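# Unpeg postcards, stack them on mat, box clothespins

## Task

Remove every postcard from the line and lay them flat in a pile on the mat, and place all of the clothespins inside the box; this must still hold once the robot lets go, with nothing left off the table.

## Robot and tools

Robot: two arms, left_arm and right_arm, each with a parallel two-finger gripper and a wrist camera. Other cameras are cam_high and cam_low on a stand behind the arms, plus cam_left_wrist and cam_right_wrist, all 896x504 pixels.

Frame: every pose, velocity and offset uses the scene frame. Its origin is at table-top height, halfway between the nominal arm bases. +x points out over the table, +z points up, and left_arm sits on the +y side. Measured bases: left_arm near (-0.003, +0.363, +0.024) m and right_arm near (-0.029, -0.369, +0.029) m. Left and right in the images do not necessarily match the arm names. A gripper's fingers point along its own +z and close along its own y. end_effector_position is the point between the pads, about 1 cm short of the fingertips. Reported hand poses may be a few cm off, more so at long reach.

execute_actions(actions, cameras): actions is a list of actions. Each action is a table of at most 15 rows, and each row lasts one control step of 1/30 s. If a table has fewer rows, its final row repeats until 15 steps have run. Every row has 14 numbers, each in [-1, 1]: left_arm dx, dy, dz, rx, ry, rz, opening, then the same seven for right_arm. Both arms must be filled even if only one moves. dx to rz are an offset, not a pose. They are measured along the scene axes from that arm's Hand target as it stood when the action began. Every row counts from that same start, and sending the same offset again moves the arm further. Scale: 1.0 is 0.6 m, or 180 degrees for rotation. rx, ry, rz together form one rotation vector about the hand's position. opening is absolute: +1 is fully open (0.093 m) and -1 is closed. Sending six zeros re-requests the current Hand target, but a zero opening still commands half-closed fingers, so resend the present opening for any gripper you want to leave alone. cameras is a list of names, ["all"], or []. With an empty actions list, images of all cameras are returned along with the scene number.

move(target, speed, blend, opening_speed, grip_force, blocking, cameras): target is either one 14-number row as above or a list of up to 15 such rows. Every row is an offset from the same starting Hand targets; rows are not chained. speed is the top path speed in m/s, from 0.002 to 2.9, default 0.25, and rotation is capped at twice that in rad/s. Give one value, or one per target. blend, in metres, rounds the corners of a list; 0 means stop at each point. opening_speed is the rate of finger change per second on the -1..+1 scale, at least 0.2. grip_force is the per-pad limit in newtons, 10 to 50; it stays set until changed, and lower values close slowly. blocking=false returns after about 0.5 s while the motion goes on. A move lasts at most 10 s. Paths are straight and do not avoid obstacles or the other arm. The result adds a "move:" line: done, off_target, moving, held or fault, plus limits=paced (the pose was clipped) or limits=held (steps were withheld).

wait(seconds 0 to 10) lets time run with the last commands held. stop brakes a running move. zoom_image(camera, region=[x0, y0, x1, y1]) enlarges part of that camera's most recent image; the region can be at most 504 px on each side. read_manual returns licence text only. finished_scene(scene) ends the scene and cannot be undone.

Results: end_effector_position (m) and end_effector_quat_wxyz; Hand target, the last commanded pose after clipping, which is where the next offsets start; Tool commands; grip_measured; Joint positions, whose last entry is the finger opening in m; Joint velocities, or "within noise"; and Joint torques, which include gravity, carry an offset and wrap at ±28 N m on joints 1-3. The gripper often stops short of its Hand target, or tilts, from friction and weight. Check where it ended up after each move, then send the missing offset or turn it back. The commanded orientation is clipped to within 40 degrees of the measured one each step.

Gripping: the pads meet at a reading of about -0.94. An object of width w mm reads about -0.94 + 0.0208*w. For a firm hold on a rigid part, command about 0.24 below that reading. Soft or thin items like postcards and pins may need lower values. Keep sending that number while holding, and release with a value well above the width reading. grip_measured may read up to 0.02 too open.

Avoid: dropping things, releasing parts that are still moving, knocking anything off the table, and hitting the table or fixtures hard. Do not let the arms or grippers touch each other, and do not close one gripper on the other's fingers. Keep loads off the wrist-camera cables. Route paths around each arm's own base, not close past it. Slow down near contact, because faster or deeper targets press harder. To end a push, command the target back past the gripper. Stretched arms, heavy holds and unreachable targets heat the motors: a MOTOR HOT line is a warning, and at 90 °C the arm folds and stops working. Loose objects may get small random pushes.

Each tool is called after "Emit:" as name(argument=value, ...), one argument or row to a line, values as JSON.

## Session

Emit:
execute_actions(
  actions=[],
)

Scene clock: 0.00 s.
left_arm: end_effector_position=(+0.2564, +0.2278, +0.3505) grip_measured=+1.000 end_effector_quat_wxyz=(+0.556, -0.013, +0.829, -0.058) | right_arm: end_effector_position=(+0.2106, -0.0831, +0.3402) grip_measured=+1.000 end_effector_quat_wxyz=(+0.508, -0.115, +0.789, +0.326)
Joint positions: left_arm=[-0.872 0.938 1.104 -0.683 -0.708 -0.474 0.093] | right_arm=[0.991 1.069 0.959 -0.175 0.267 0.504 0.093]
Joint velocities: within noise
Joint torques (N m): no reading
Heat: left arm: 37 °C; right arm: 36 °C.
Hand target: left_arm +0.2558, +0.2295, +0.3609; +0.565, -0.023, +0.822, -0.068 | right_arm +0.2107, -0.0843, +0.3581; +0.523, -0.109, +0.775, +0.338
Tool commands: left_gripper/opening=+1.0 right_gripper/opening=+1.0

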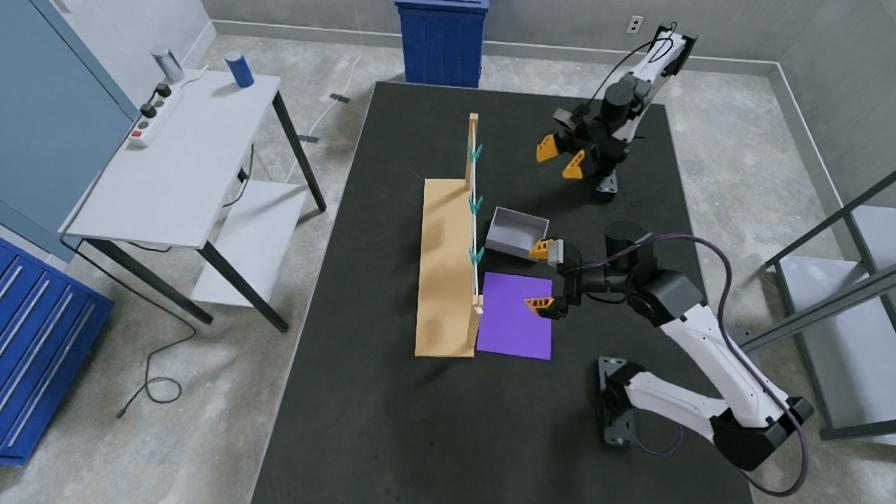

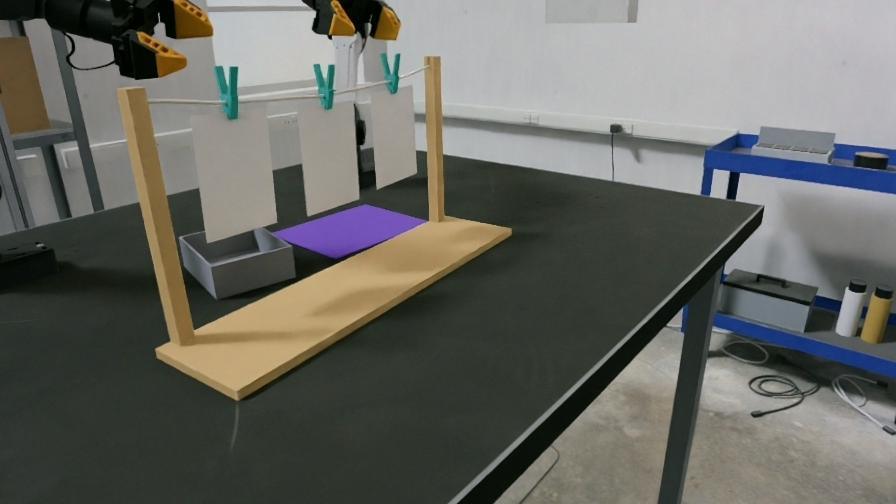

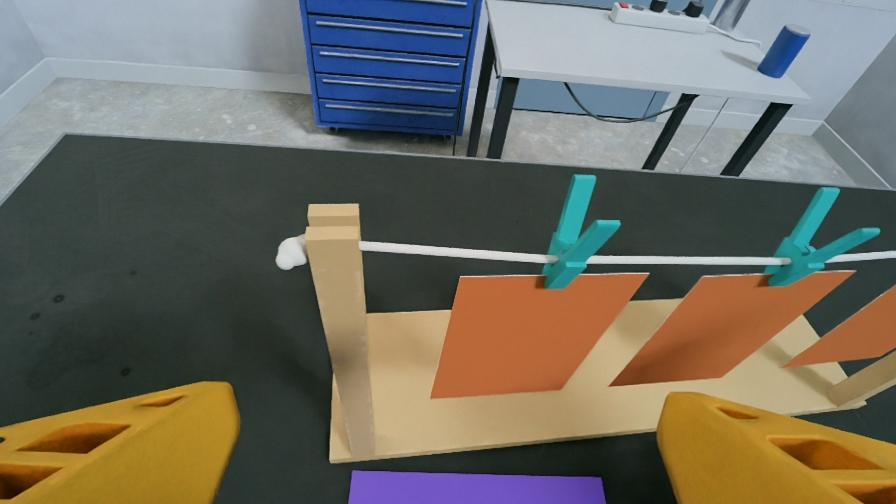

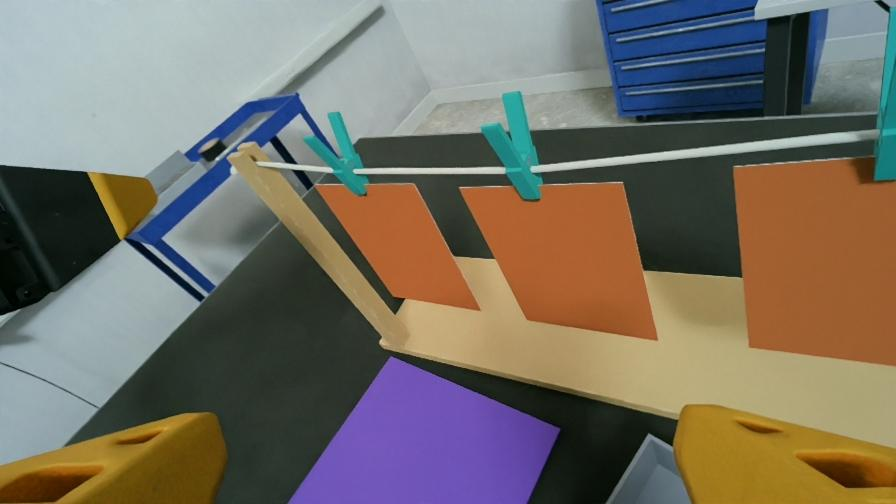

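Emit:
zoom_image(
  camera="cam_left_wrist",
  region=[420, 150, 896, 420],
)

Emit:
zoom_image(
  camera="cam_high",
  region=[400, 90, 650, 370],
)

Emit:
zoom_image(
  camera="cam_low",
  region=[100, 30, 520, 300],
)

Scaled by 1.059 from the camera's 896x504 image, which has a finer 1280x720 frame.

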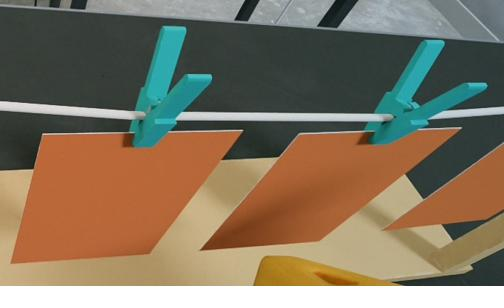

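Scaled by 1.800 from the camera's 896x504 image, which has a finer 1280x720 frame.

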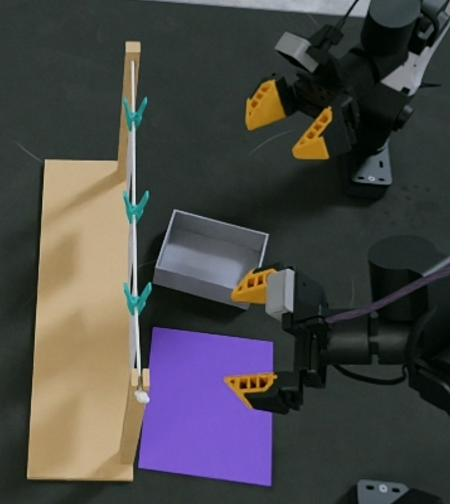

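Scaled by 1.200 from the camera's 896x504 image, which has a finer 1280x720 frame.

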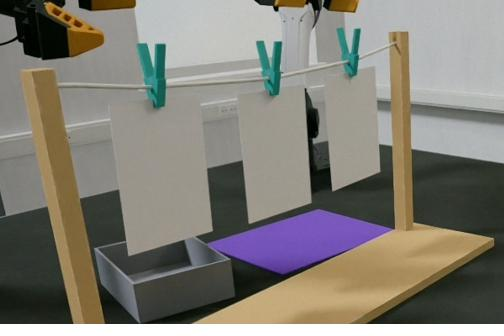

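Emit:
move(
  target=[-0.09, -0.18, 0.05, 0.035, 0, 0.025, 1, -0.1, -0.32, 0, 0, 0, 0, 1],
  cameras=["all"],
)

Scene clock: 7.57 s.
left_arm: end_effector_position=(+0.1990, +0.1170, +0.3757) grip_measured=+1.000 end_effector_quat_wxyz=(+0.551, -0.001, +0.834, +0.004) | right_arm: end_effector_position=(+0.1555, -0.2810, +0.3491) grip_measured=+1.000 end_effector_quat_wxyz=(+0.527, -0.093, +0.778, +0.330)
Joint positions: left_arm=[-1.39 1.481 1.688 -1.384 -1.133 -1.136 0.093] | right_arm=[-0.262 0.483 0.876 -0.769 -0.904 0.141 0.093]
Joint torques (N m): left_arm=[-0.59 -3.56 8.58 0.62 -1.15 -0.2] | right_arm=[-0.18 2.76 8.54 1.61 -0.42 -0.16]
Heat: left arm: 38 °C; right arm: 38 °C.
Hand target: left_arm +0.2018, +0.1215, +0.3909; +0.567, -0.024, +0.823, +0.000 | right_arm +0.1507, -0.2763, +0.3581; +0.523, -0.109, +0.775, +0.338
Off the commanded pose: left_arm 0.016 m, 3 deg | right_arm 0.011 m, 2 deg.
move: off_target (left_arm, right_arm)

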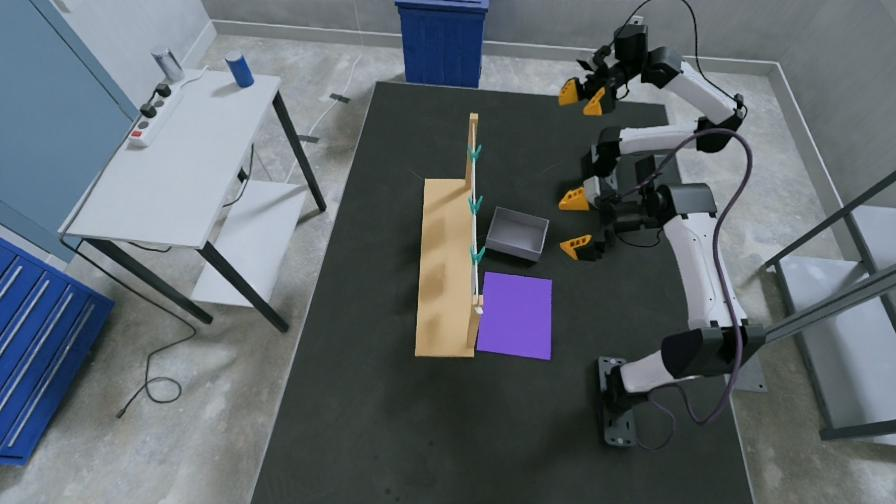

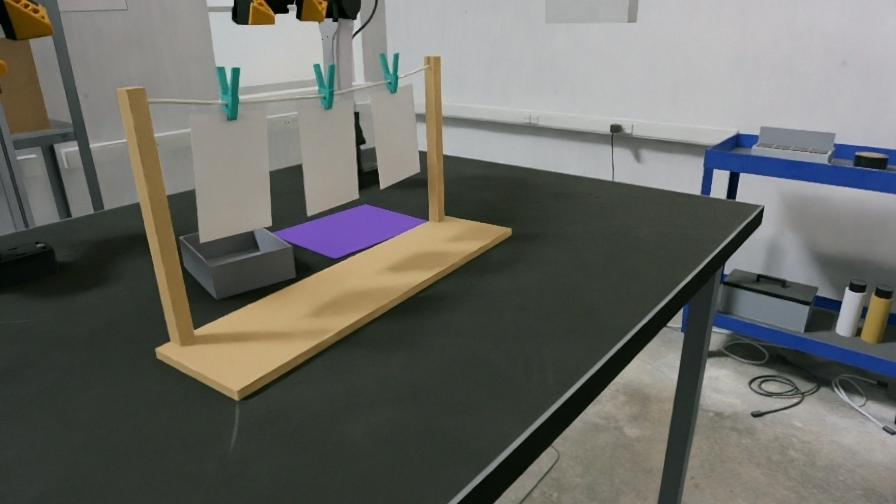

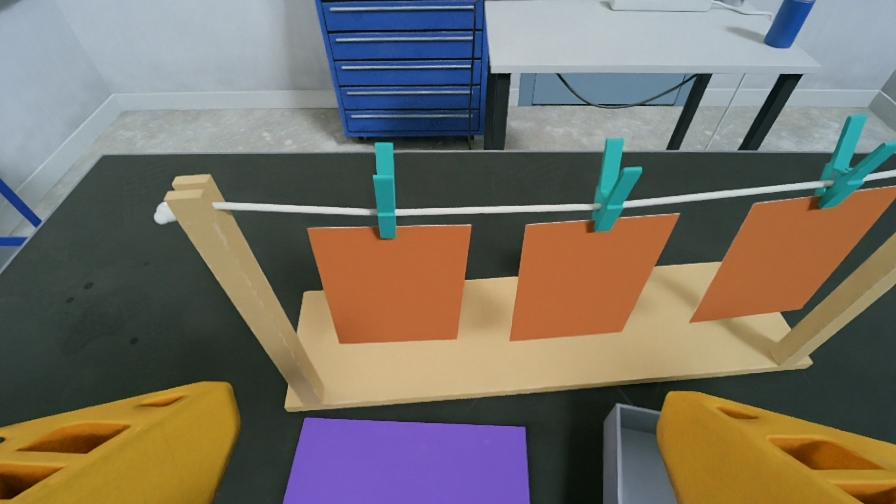

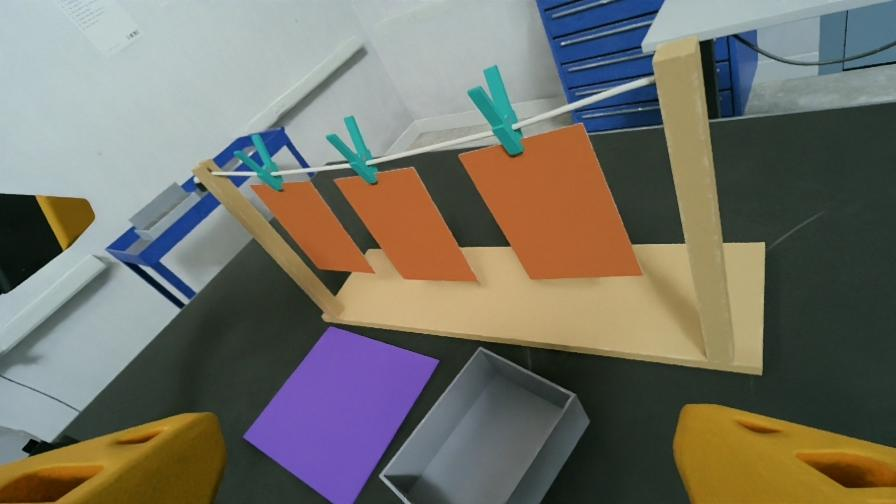

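Emit:
move(
  target=[0.24, 0.064, -0.05, 0, 0.134, 0, 1, 0, 0, 0, 0, 0, 0, 1],
  cameras=["cam_left_wrist","cam_low","cam_right_wrist"],
  speed=0.15,
)

Scene clock: 11.83 s.
left_arm: end_effector_position=(+0.3486, +0.1594, +0.3542) grip_measured=+1.000 end_effector_quat_wxyz=(+0.386, -0.028, +0.922, +0.006) | right_arm: end_effector_position=(+0.1555, -0.2810, +0.3491) grip_measured=+1.000 end_effector_quat_wxyz=(+0.527, -0.093, +0.778, +0.330)
Joint positions: left_arm=[-0.741 1.702 2.016 -1.262 -0.525 -0.623 0.093] | right_arm=[-0.262 0.483 0.876 -0.769 -0.904 0.139 0.093]
Joint torques (N m): left_arm=[-0.32 -5.37 8.77 1.03 -0.23 0.21] | right_arm=[-0.14 2.81 8.62 1.62 -0.43 -0.15]
Heat: left arm: 39 °C; right arm: 38 °C.
Hand target: left_arm +0.3458, +0.1599, +0.3609; +0.383, -0.023, +0.923, +0.005 | right_arm +0.1507, -0.2763, +0.3581; +0.523, -0.109, +0.775, +0.338
Off the commanded pose: left_arm 0.007 m, 1 deg | right_arm 0.011 m, 2 deg.
move: off_target (right_arm)
Images, in order (width x height): cam_low 896x504, cam_left_wrist 896x504, cam_right_wrist 896x504.

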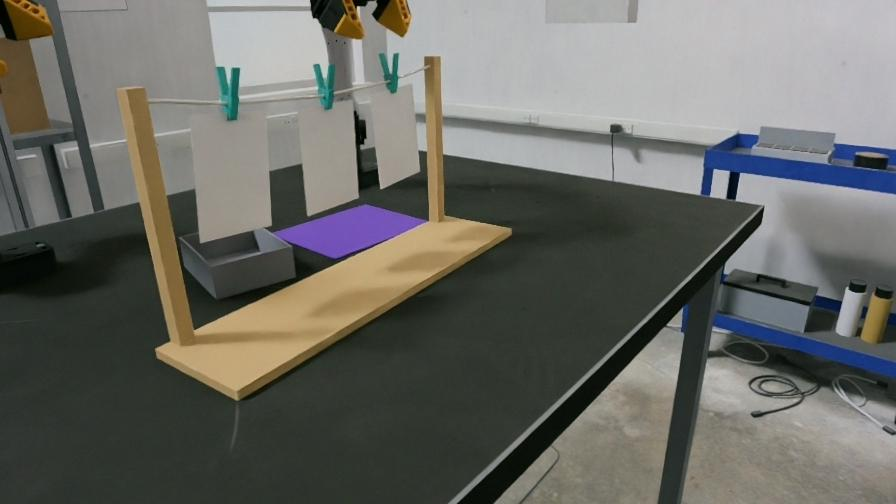

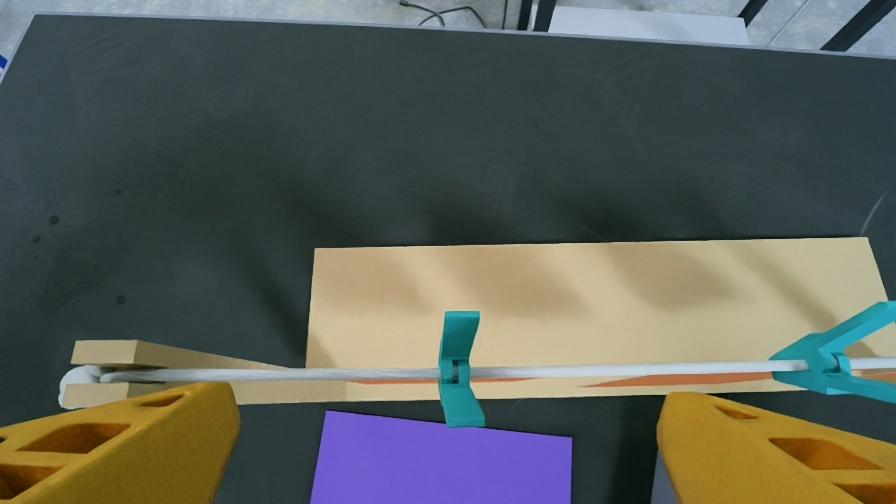

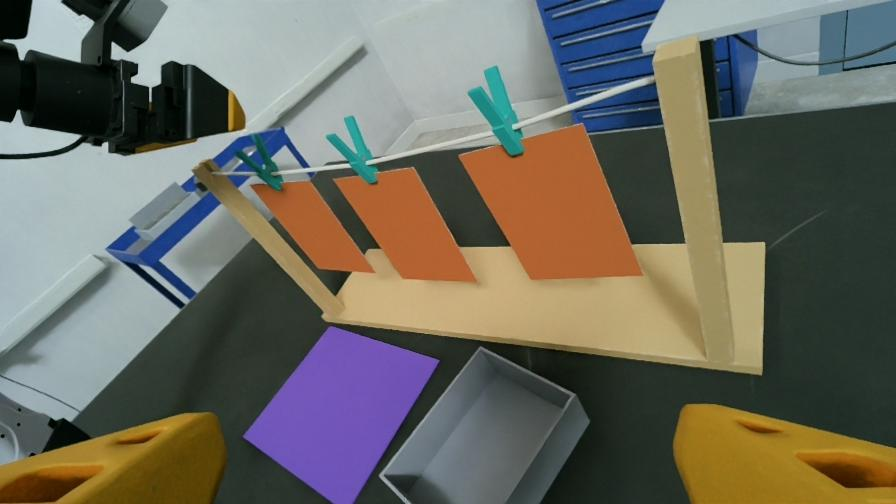

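Emit:
move(
  target=[0.035, -0.003, -0.06, 0, 0, 0, 0.5, 0, 0, 0, 0, 0, 0, 1],
  cameras=["cam_left_wrist","cam_right_wrist"],
  speed=0.1,
)

Scene clock: 14.23 s.
left_arm: end_effector_position=(+0.3616, +0.1641, +0.3204) grip_measured=+0.502 end_effector_quat_wxyz=(+0.368, -0.022, +0.929, +0.021) | right_arm: end_effector_position=(+0.1555, -0.2810, +0.3491) grip_measured=+1.000 end_effector_quat_wxyz=(+0.527, -0.093, +0.778, +0.330)
Joint positions: left_arm=[-0.703 1.702 1.891 -1.17 -0.502 -0.589 0.069] | right_arm=[-0.262 0.483 0.876 -0.769 -0.904 0.139 0.093]
Joint torques (N m): left_arm=[0.05 -6.79 4.72 1.82 -0.23 0.22] | right_arm=[-0.27 2.78 8.64 1.62 -0.43 -0.14]
Heat: left arm: 39 °C; right arm: 38 °C.
Hand target: left_arm +0.3668, +0.1581, +0.3249; +0.383, -0.023, +0.923, +0.005 | right_arm +0.1507, -0.2763, +0.3581; +0.523, -0.109, +0.775, +0.338
Off the commanded pose: left_arm 0.009 m, 3 deg | right_arm 0.011 m, 2 deg.
move: off_target (left_arm, right_arm)
Images, in order (width x height): cam_left_wrist 896x504, cam_right_wrist 896x504.

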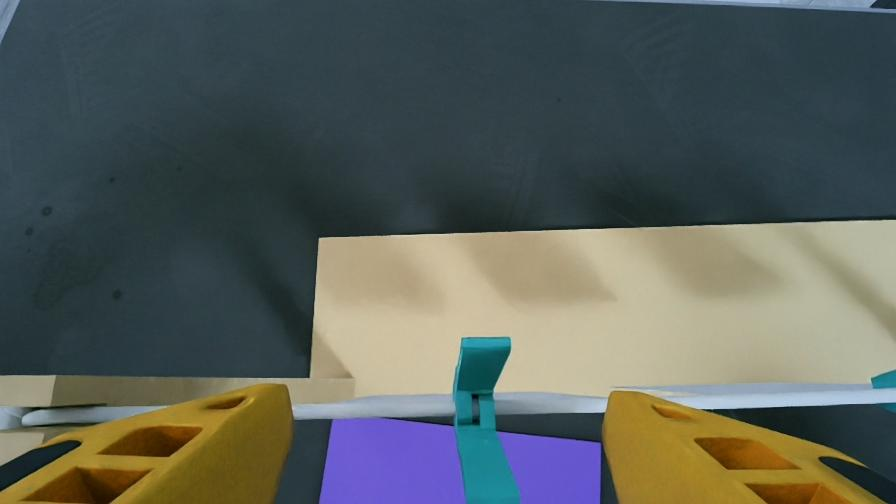

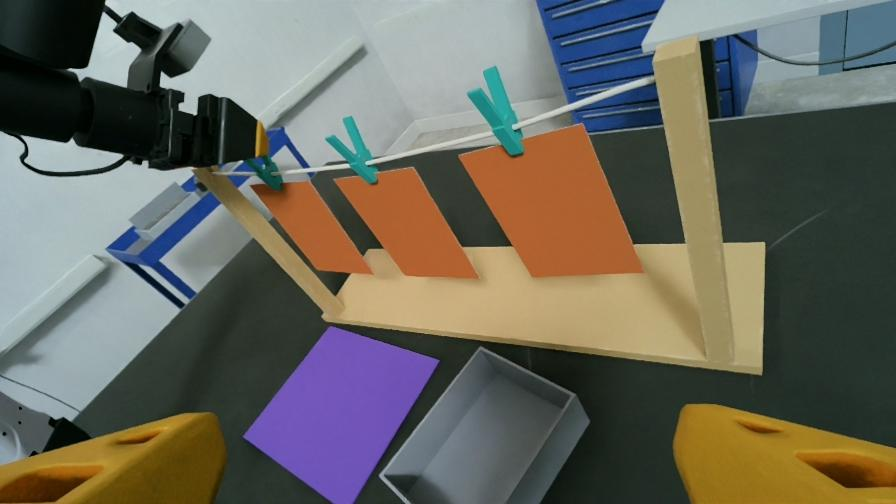

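Emit:
move(
  target=[0.015, -0.013, -0.042, 0, 0, 0, 0.2, 0, 0, 0, 0, 0, 0, 1],
  cameras=["cam_left_wrist","cam_right_wrist"],
  speed=0.08,
)

Emit:
zoom_image(
  camera="cam_right_wrist",
  region=[180, 80, 400, 220],
)

Scene clock: 15.83 s.
left_arm: end_effector_position=(+0.3695, +0.1575, +0.2982) grip_measured=+0.202 end_effector_quat_wxyz=(+0.370, -0.022, +0.929, +0.020) | right_arm: end_effector_position=(+0.1555, -0.2810, +0.3491) grip_measured=+1.000 end_effector_quat_wxyz=(+0.527, -0.093, +0.778, +0.330)
Joint positions: left_arm=[-0.703 1.702 1.792 -1.065 -0.502 -0.588 0.055] | right_arm=[-0.262 0.483 0.876 -0.769 -0.904 0.139 0.093]
Joint torques (N m): left_arm=[-0.01 -6.31 4.94 1.85 -0.23 0.2] | right_arm=[-0.2 2.81 8.61 1.61 -0.43 -0.14]
Heat: left arm: 39 °C; right arm: 38 °C.
Hand target: left_arm +0.3758, +0.1503, +0.2997; +0.383, -0.023, +0.923, +0.005 | right_arm +0.1507, -0.2763, +0.3581; +0.523, -0.109, +0.775, +0.338
Off the commanded pose: left_arm 0.010 m, 2 deg | right_arm 0.011 m, 2 deg.
move: off_target (right_arm)
Images, in order (width x height): cam_left_wrist 896x504, cam_right_wrist 896x504.

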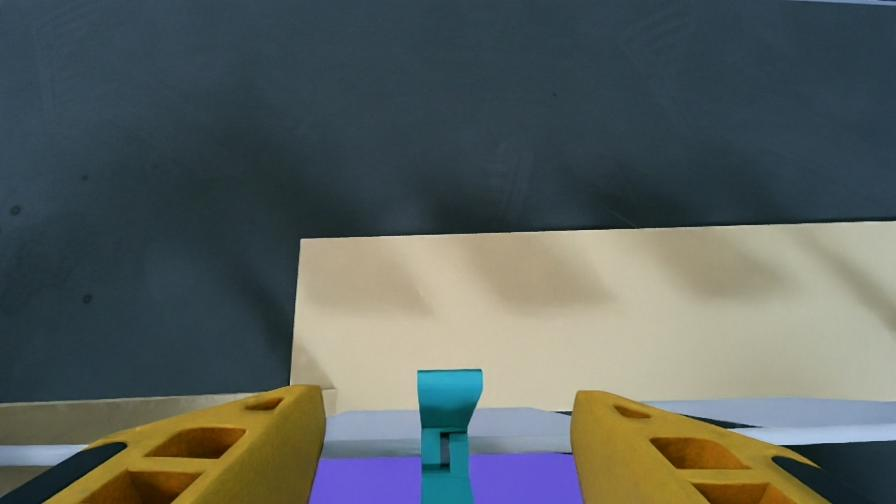

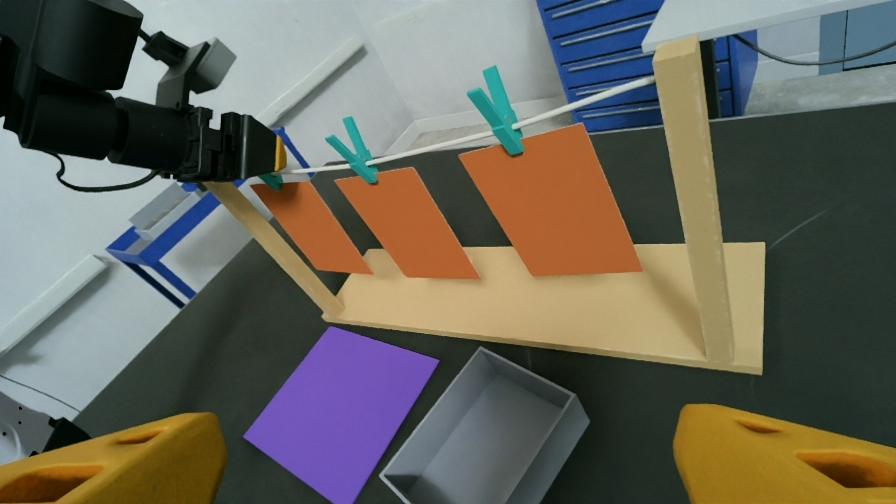

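Scaled by 2.291 from the camera's 896x504 image, which has a finer 1280x720 frame.

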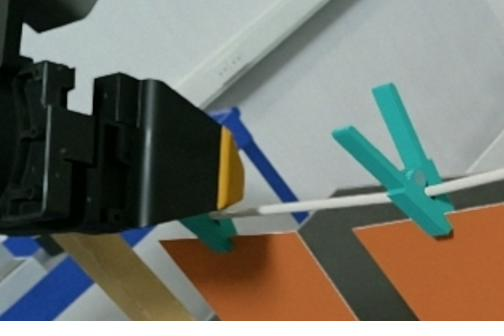

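Emit:
move(
  target=[0, 0.003, 0.006, 0, 0, 0, -1, 0, 0, 0, 0, 0, 0, 1],
  cameras=["cam_left_wrist","cam_right_wrist"],
  speed=0.08,
  grip_force=20,
)

Emit:
zoom_image(
  camera="cam_right_wrist",
  region=[180, 80, 400, 220],
)

Scene clock: 20.80 s.
left_arm: end_effector_position=(+0.3702, +0.1587, +0.2980) grip_measured=-0.776 end_effector_quat_wxyz=(+0.369, -0.022, +0.929, +0.020) | right_arm: end_effector_position=(+0.1555, -0.2810, +0.3491) grip_measured=+1.000 end_effector_quat_wxyz=(+0.527, -0.093, +0.778, +0.330)
Joint positions: left_arm=[-0.699 1.702 1.792 -1.065 -0.499 -0.585 0.008] | right_arm=[-0.262 0.483 0.876 -0.769 -0.904 0.139 0.093]
Joint torques (N m): left_arm=[0.06 -6.38 6.04 1.73 -0.23 0.19] | right_arm=[-0.18 2.8 8.61 1.62 -0.42 -0.15]
Heat: left arm: 39 °C; right arm: 38 °C.
Hand target: left_arm +0.3758, +0.1521, +0.3033; +0.383, -0.023, +0.923, +0.005 | right_arm +0.1507, -0.2763, +0.3581; +0.523, -0.109, +0.775, +0.338
Off the commanded pose: left_arm 0.010 m, 2 deg | right_arm 0.011 m, 2 deg.
grip_force (N): 20, 20
move: off_target (right_arm)
Images, in order (width x height): cam_left_wrist 896x504, cam_right_wrist 896x504.

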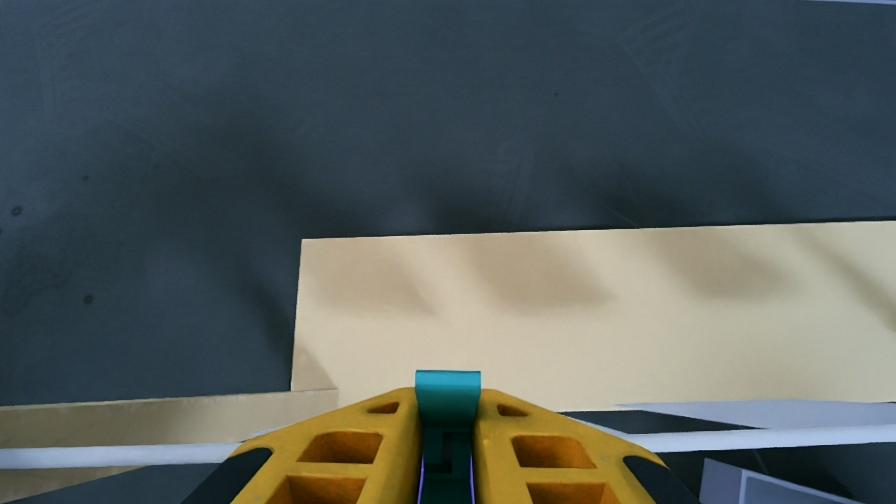

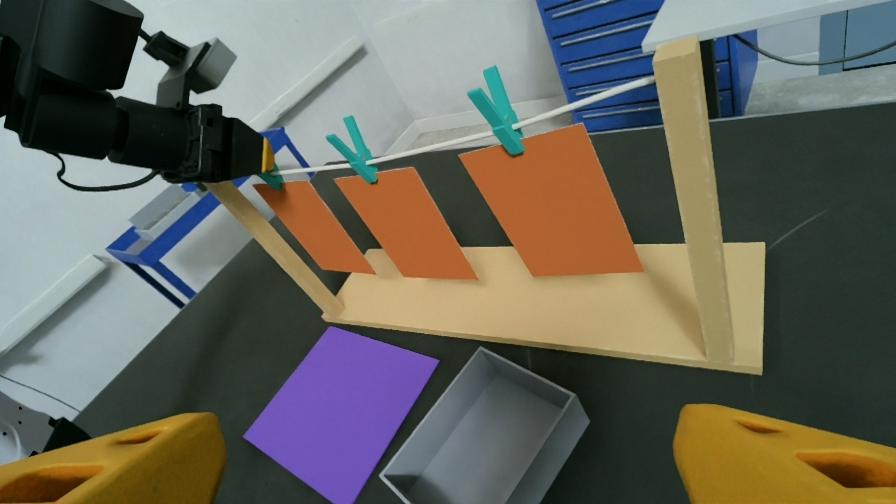

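Scaled by 2.291 from the camera's 896x504 image, which has a finer 1280x720 frame.

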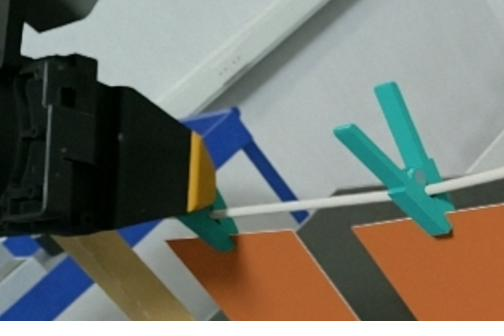

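Emit:
move(
  target=[-0.003, 0.04, 0, 0, 0, 0, -1, 0, 0, 0, 0, 0, 0, 1],
  cameras=["cam_left_wrist","cam_right_wrist"],
  speed=0.06,
)

Emit:
zoom_image(
  camera="cam_right_wrist",
  region=[180, 80, 400, 220],
)

Scene clock: 22.20 s.
left_arm: end_effector_position=(+0.3725, +0.1614, +0.2924) grip_measured=-0.779 end_effector_quat_wxyz=(+0.367, -0.015, +0.930, +0.001) | right_arm: end_effector_position=(+0.1555, -0.2810, +0.3491) grip_measured=+1.000 end_effector_quat_wxyz=(+0.527, -0.093, +0.778, +0.330)
Joint positions: left_arm=[-0.671 1.67 1.73 -1.002 -0.446 -0.55 0.008] | right_arm=[-0.262 0.483 0.876 -0.769 -0.904 0.139 0.093]
Joint torques (N m): left_arm=[1.11 -9.26 4.72 1.51 -0.43 0.24] | right_arm=[-0.16 2.78 8.68 1.61 -0.42 -0.15]
Heat: left arm: 39 °C; right arm: 38 °C.
Hand target: left_arm +0.3740, +0.1761, +0.3033; +0.383, -0.023, +0.923, +0.005 | right_arm +0.1507, -0.2763, +0.3581; +0.523, -0.109, +0.775, +0.338
Off the commanded pose: left_arm 0.018 m, 2 deg | right_arm 0.011 m, 2 deg.
grip_force (N): 20, 20
move: off_target (left_arm, right_arm)
Images, in order (width x height): cam_left_wrist 896x504, cam_right_wrist 896x504.

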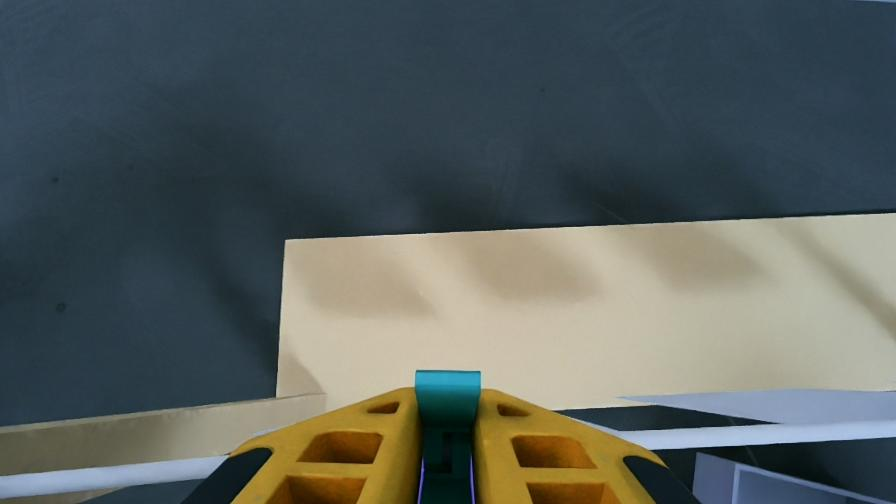

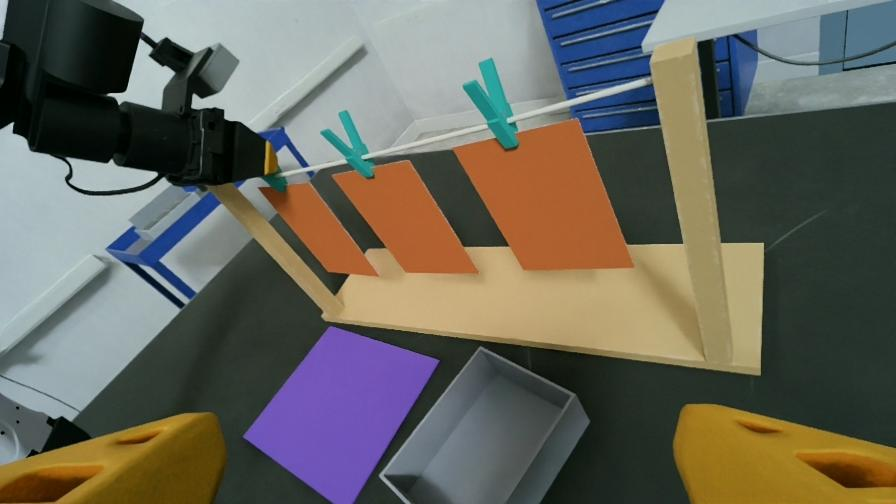

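Scaled by 2.291 from the camera's 896x504 image, which has a finer 1280x720 frame.

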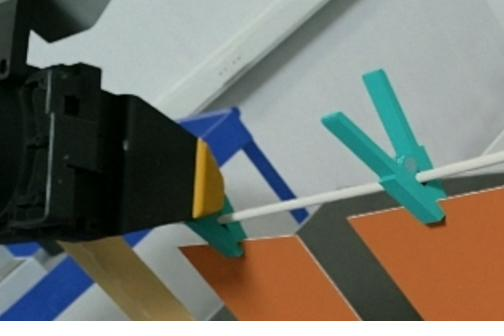

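Emit:
move(
  target=[0.003, -0.03, 0, 0, 0, 0, -1, 0, 0, 0, 0, 0, 0, 1],
  cameras=["cam_left_wrist","cam_right_wrist"],
  speed=0.06,
)

Emit:
zoom_image(
  camera="cam_right_wrist",
  region=[180, 40, 580, 300],
)

Scene clock: 24.83 s.
left_arm: end_effector_position=(+0.3719, +0.1607, +0.2930) grip_measured=-0.779 end_effector_quat_wxyz=(+0.370, -0.011, +0.929, +0.005) | right_arm: end_effector_position=(+0.1555, -0.2810, +0.3491) grip_measured=+1.000 end_effector_quat_wxyz=(+0.527, -0.093, +0.778, +0.330)
Joint positions: left_arm=[-0.677 1.67 1.73 -1.002 -0.456 -0.545 0.008] | right_arm=[-0.262 0.483 0.876 -0.769 -0.904 0.139 0.093]
Joint torques (N m): left_arm=[-0.92 -5.15 9.28 1.32 -0.57 -0.11] | right_arm=[-0.21 2.78 8.62 1.61 -0.43 -0.16]
Heat: left arm: 39 °C; right arm: 38 °C.
Hand target: left_arm +0.3758, +0.1581, +0.3033; +0.383, -0.023, +0.923, +0.005 | right_arm +0.1507, -0.2763, +0.3581; +0.523, -0.109, +0.775, +0.338
Off the commanded pose: left_arm 0.011 m, 2 deg | right_arm 0.011 m, 2 deg.
grip_force (N): 20, 20
move: off_target (left_arm, right_arm)
Images, in order (width x height): cam_left_wrist 896x504, cam_right_wrist 896x504.

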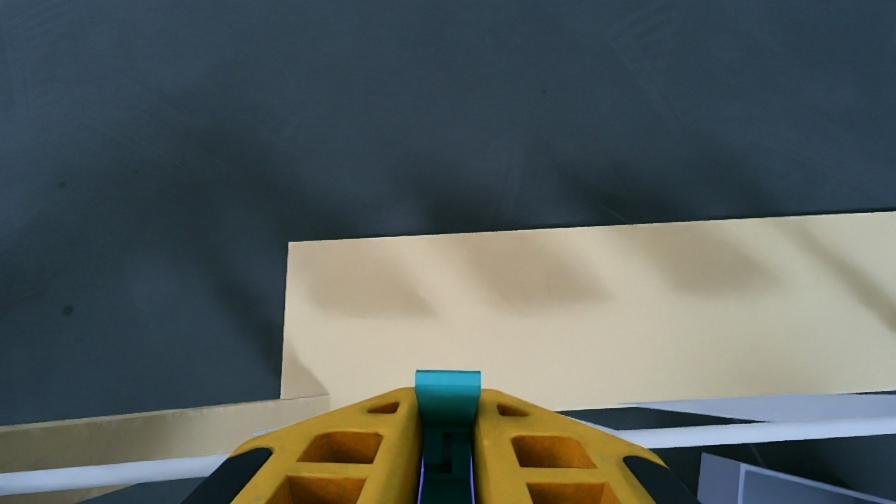

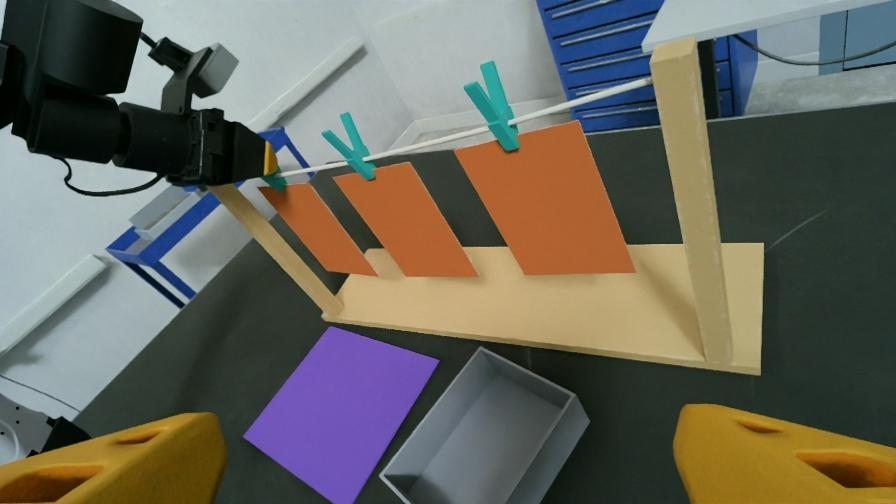

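Scaled by 1.260 from the camera's 896x504 image, which has a finer 1280x720 frame.

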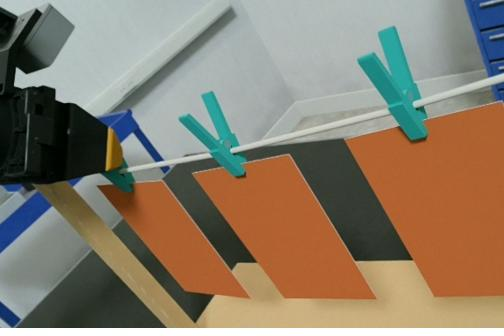

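Emit:
move(
  target=[
    [-0.005, 0, 0.01, 0, 0, 0, -1, 0, 0, 0, 0, 0, 0, 1],
    [-0.005, 0, 0.01, 0, 0, 0, -0.2, 0, 0, 0, 0, 0, 0, 1],
    [-0.05, 0, 0.1, 0, 0, 0, 0.2, 0, 0, 0, 0, 0, 0, 1],
  ],
  cameras=["all"],
  speed=0.08,
)

Emit:
zoom_image(
  camera="cam_right_wrist",
  region=[180, 40, 580, 300],
)

Scene clock: 29.43 s.
left_arm: end_effector_position=(+0.3463, +0.1523, +0.3542) grip_measured=+0.198 end_effector_quat_wxyz=(+0.377, -0.010, +0.926, -0.003) | right_arm: end_effector_position=(+0.1555, -0.2810, +0.3491) grip_measured=+1.000 end_effector_quat_wxyz=(+0.527, -0.093, +0.778, +0.330)
Joint positions: left_arm=[-0.746 1.714 2.043 -1.277 -0.492 -0.6 0.055] | right_arm=[-0.262 0.483 0.876 -0.769 -0.904 0.139 0.093]
Joint torques (N m): left_arm=[-0.83 -5.45 8.79 1.04 -0.63 -0.11] | right_arm=[-0.23 2.76 8.62 1.62 -0.42 -0.15]
Heat: left arm: 40 °C; right arm: 38 °C.
Hand target: left_arm +0.3458, +0.1581, +0.3633; +0.383, -0.023, +0.923, +0.005 | right_arm +0.1507, -0.2763, +0.3581; +0.523, -0.109, +0.775, +0.338
Off the commanded pose: left_arm 0.011 m, 2 deg | right_arm 0.011 m, 2 deg.
grip_force (N): 20, 20
move: off_target (left_arm, right_arm); target 2's new opening was sent with left_arm's hand 0.011 m and 1 deg from that target; target 3's new opening was sent with left_arm's hand 0.011 m and 2 deg from that target

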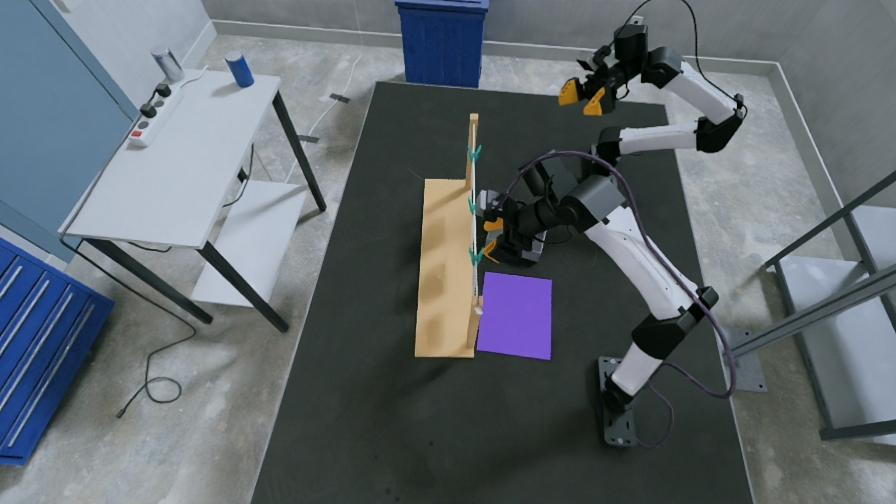

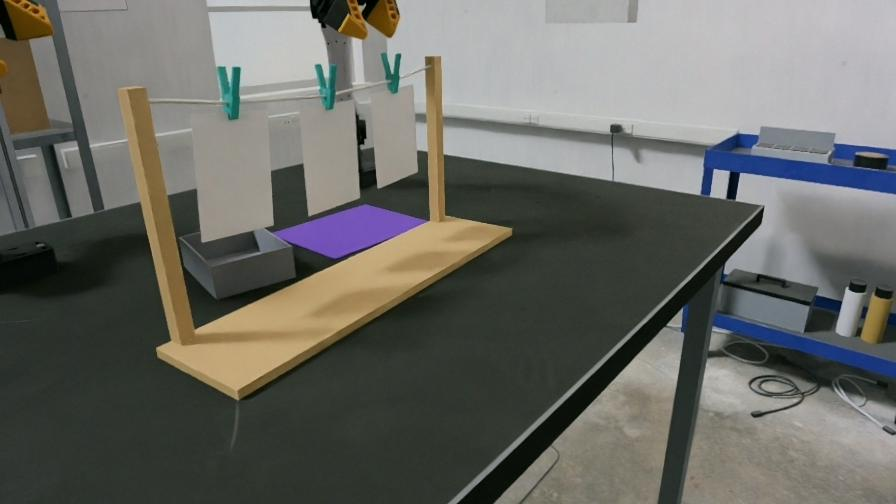

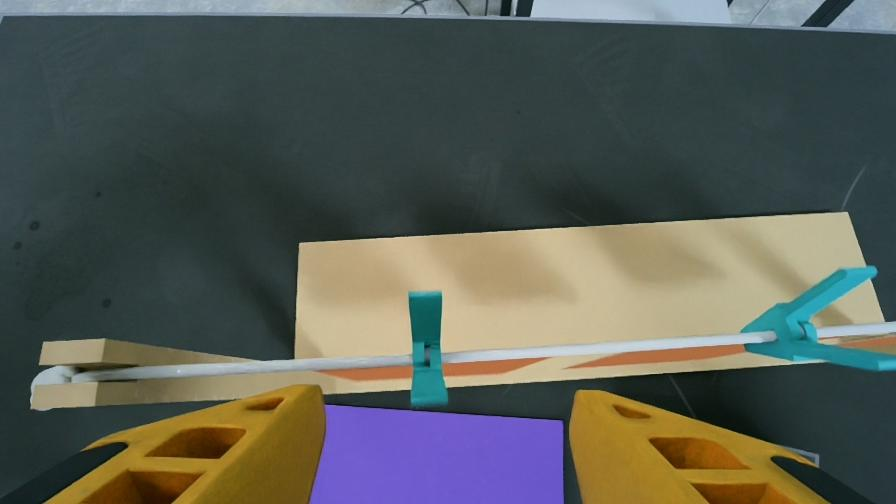

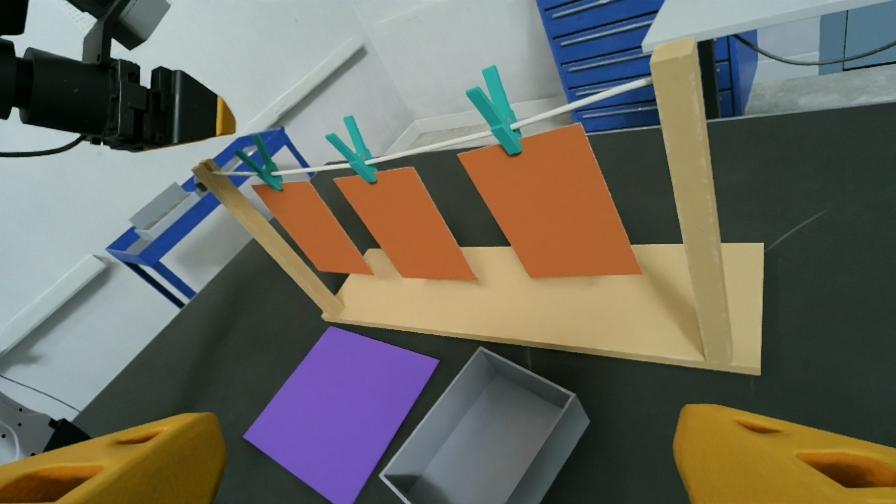

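Scaled by 1.260 from the camera's 896x504 image, which has a finer 1280x720 frame.

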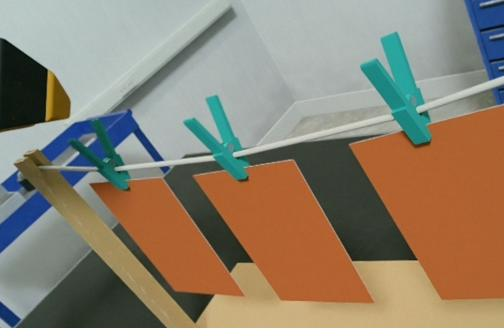

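Emit:
move(
  target=[-0.24, 0.09, 0.06, 0, -0.134, -0.09, 0.2, 0.2, 0.17, -0.3, -0.0744, -0.116, 0.132, -0.2],
  cameras=["all"],
  speed=0.2,
)

Scene clock: 36.20 s.
left_arm: end_effector_position=(+0.1978, +0.2125, +0.3901) grip_measured=+0.198 end_effector_quat_wxyz=(+0.543, +0.125, +0.829, -0.045) | right_arm: end_effector_position=(+0.2724, -0.1784, +0.1659) grip_measured=-0.198 end_effector_quat_wxyz=(+0.536, -0.372, +0.689, +0.315)
Joint positions: left_arm=[-1.163 0.941 1.343 -1.038 -0.818 -0.427 0.055] | right_arm=[0.226 1.379 0.374 0.684 -0.773 -0.192 0.036]
Joint torques (N m): left_arm=[-0.85 -0.79 4.42 2.21 -0.68 0.2] | right_arm=[0.65 -3.52 4.27 2.7 -0.35 0.09]
Heat: left arm: 40 °C; right arm: 40 °C.
Hand target: left_arm +0.2018, +0.2121, +0.3993; +0.564, +0.106, +0.817, -0.054 | right_arm +0.2707, -0.1743, +0.1781; +0.557, -0.383, +0.663, +0.321
Off the commanded pose: left_arm 0.010 m, 4 deg | right_arm 0.013 m, 4 deg.
grip_force (N): 20, 20
move: off_target (left_arm, right_arm)

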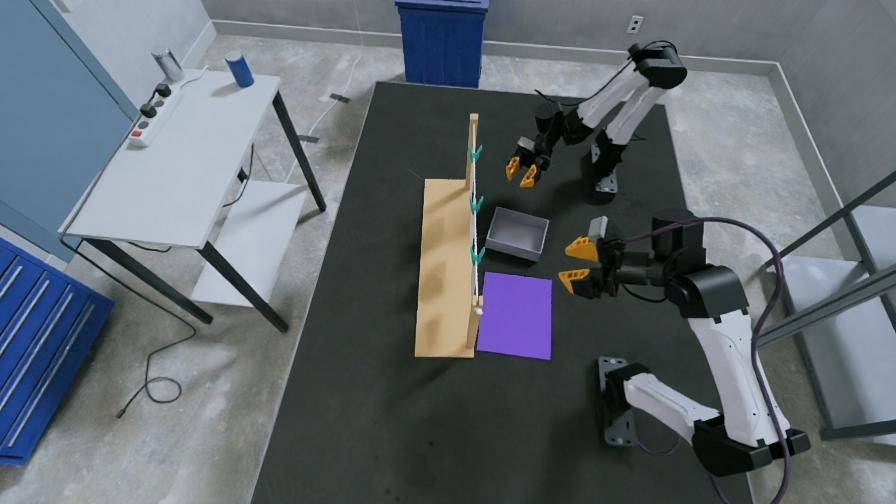

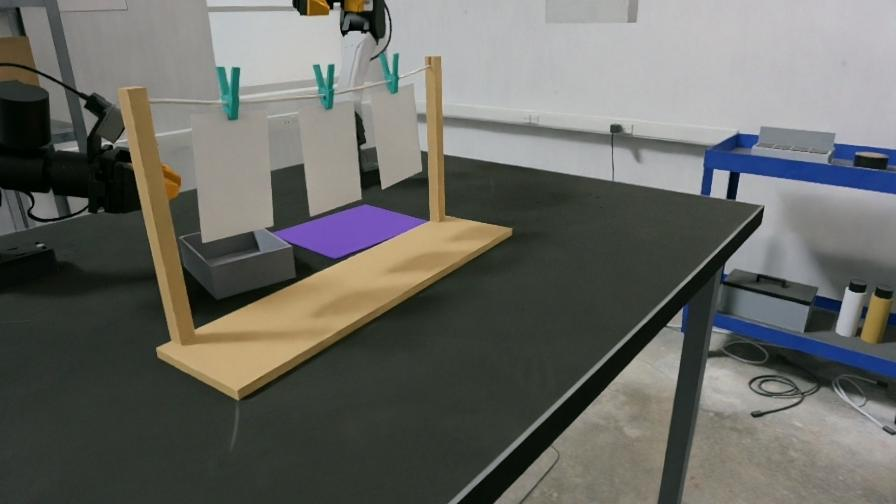

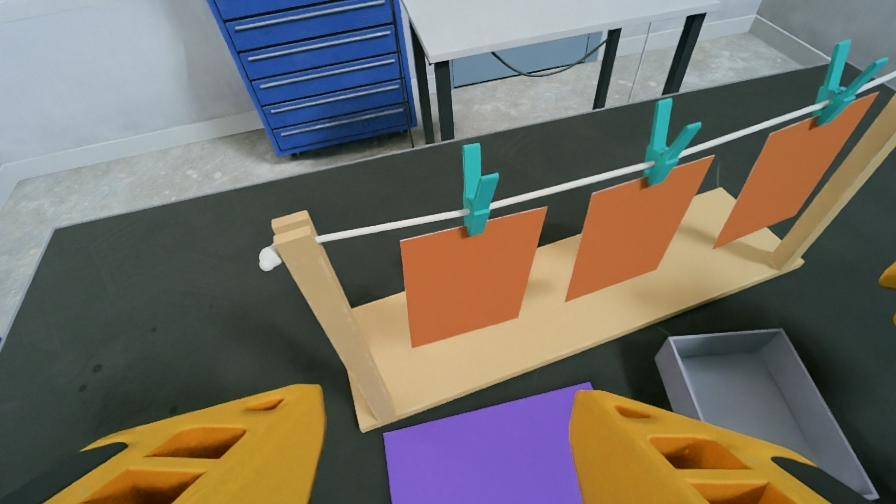

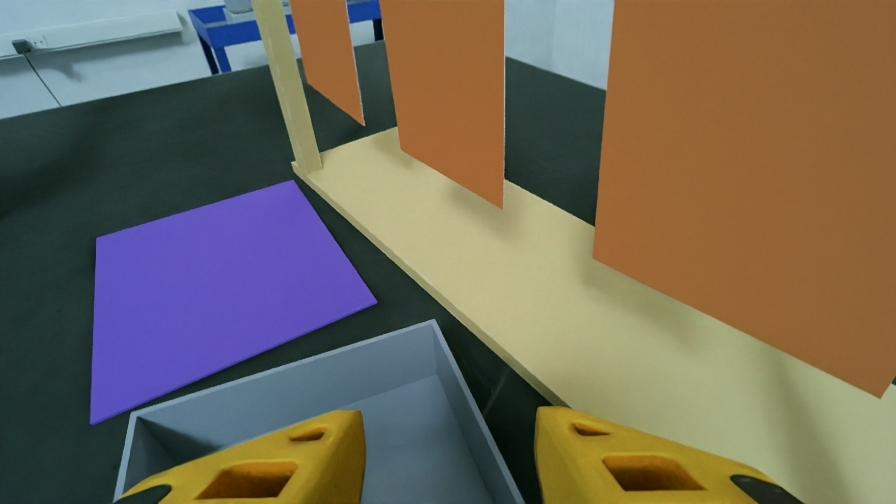

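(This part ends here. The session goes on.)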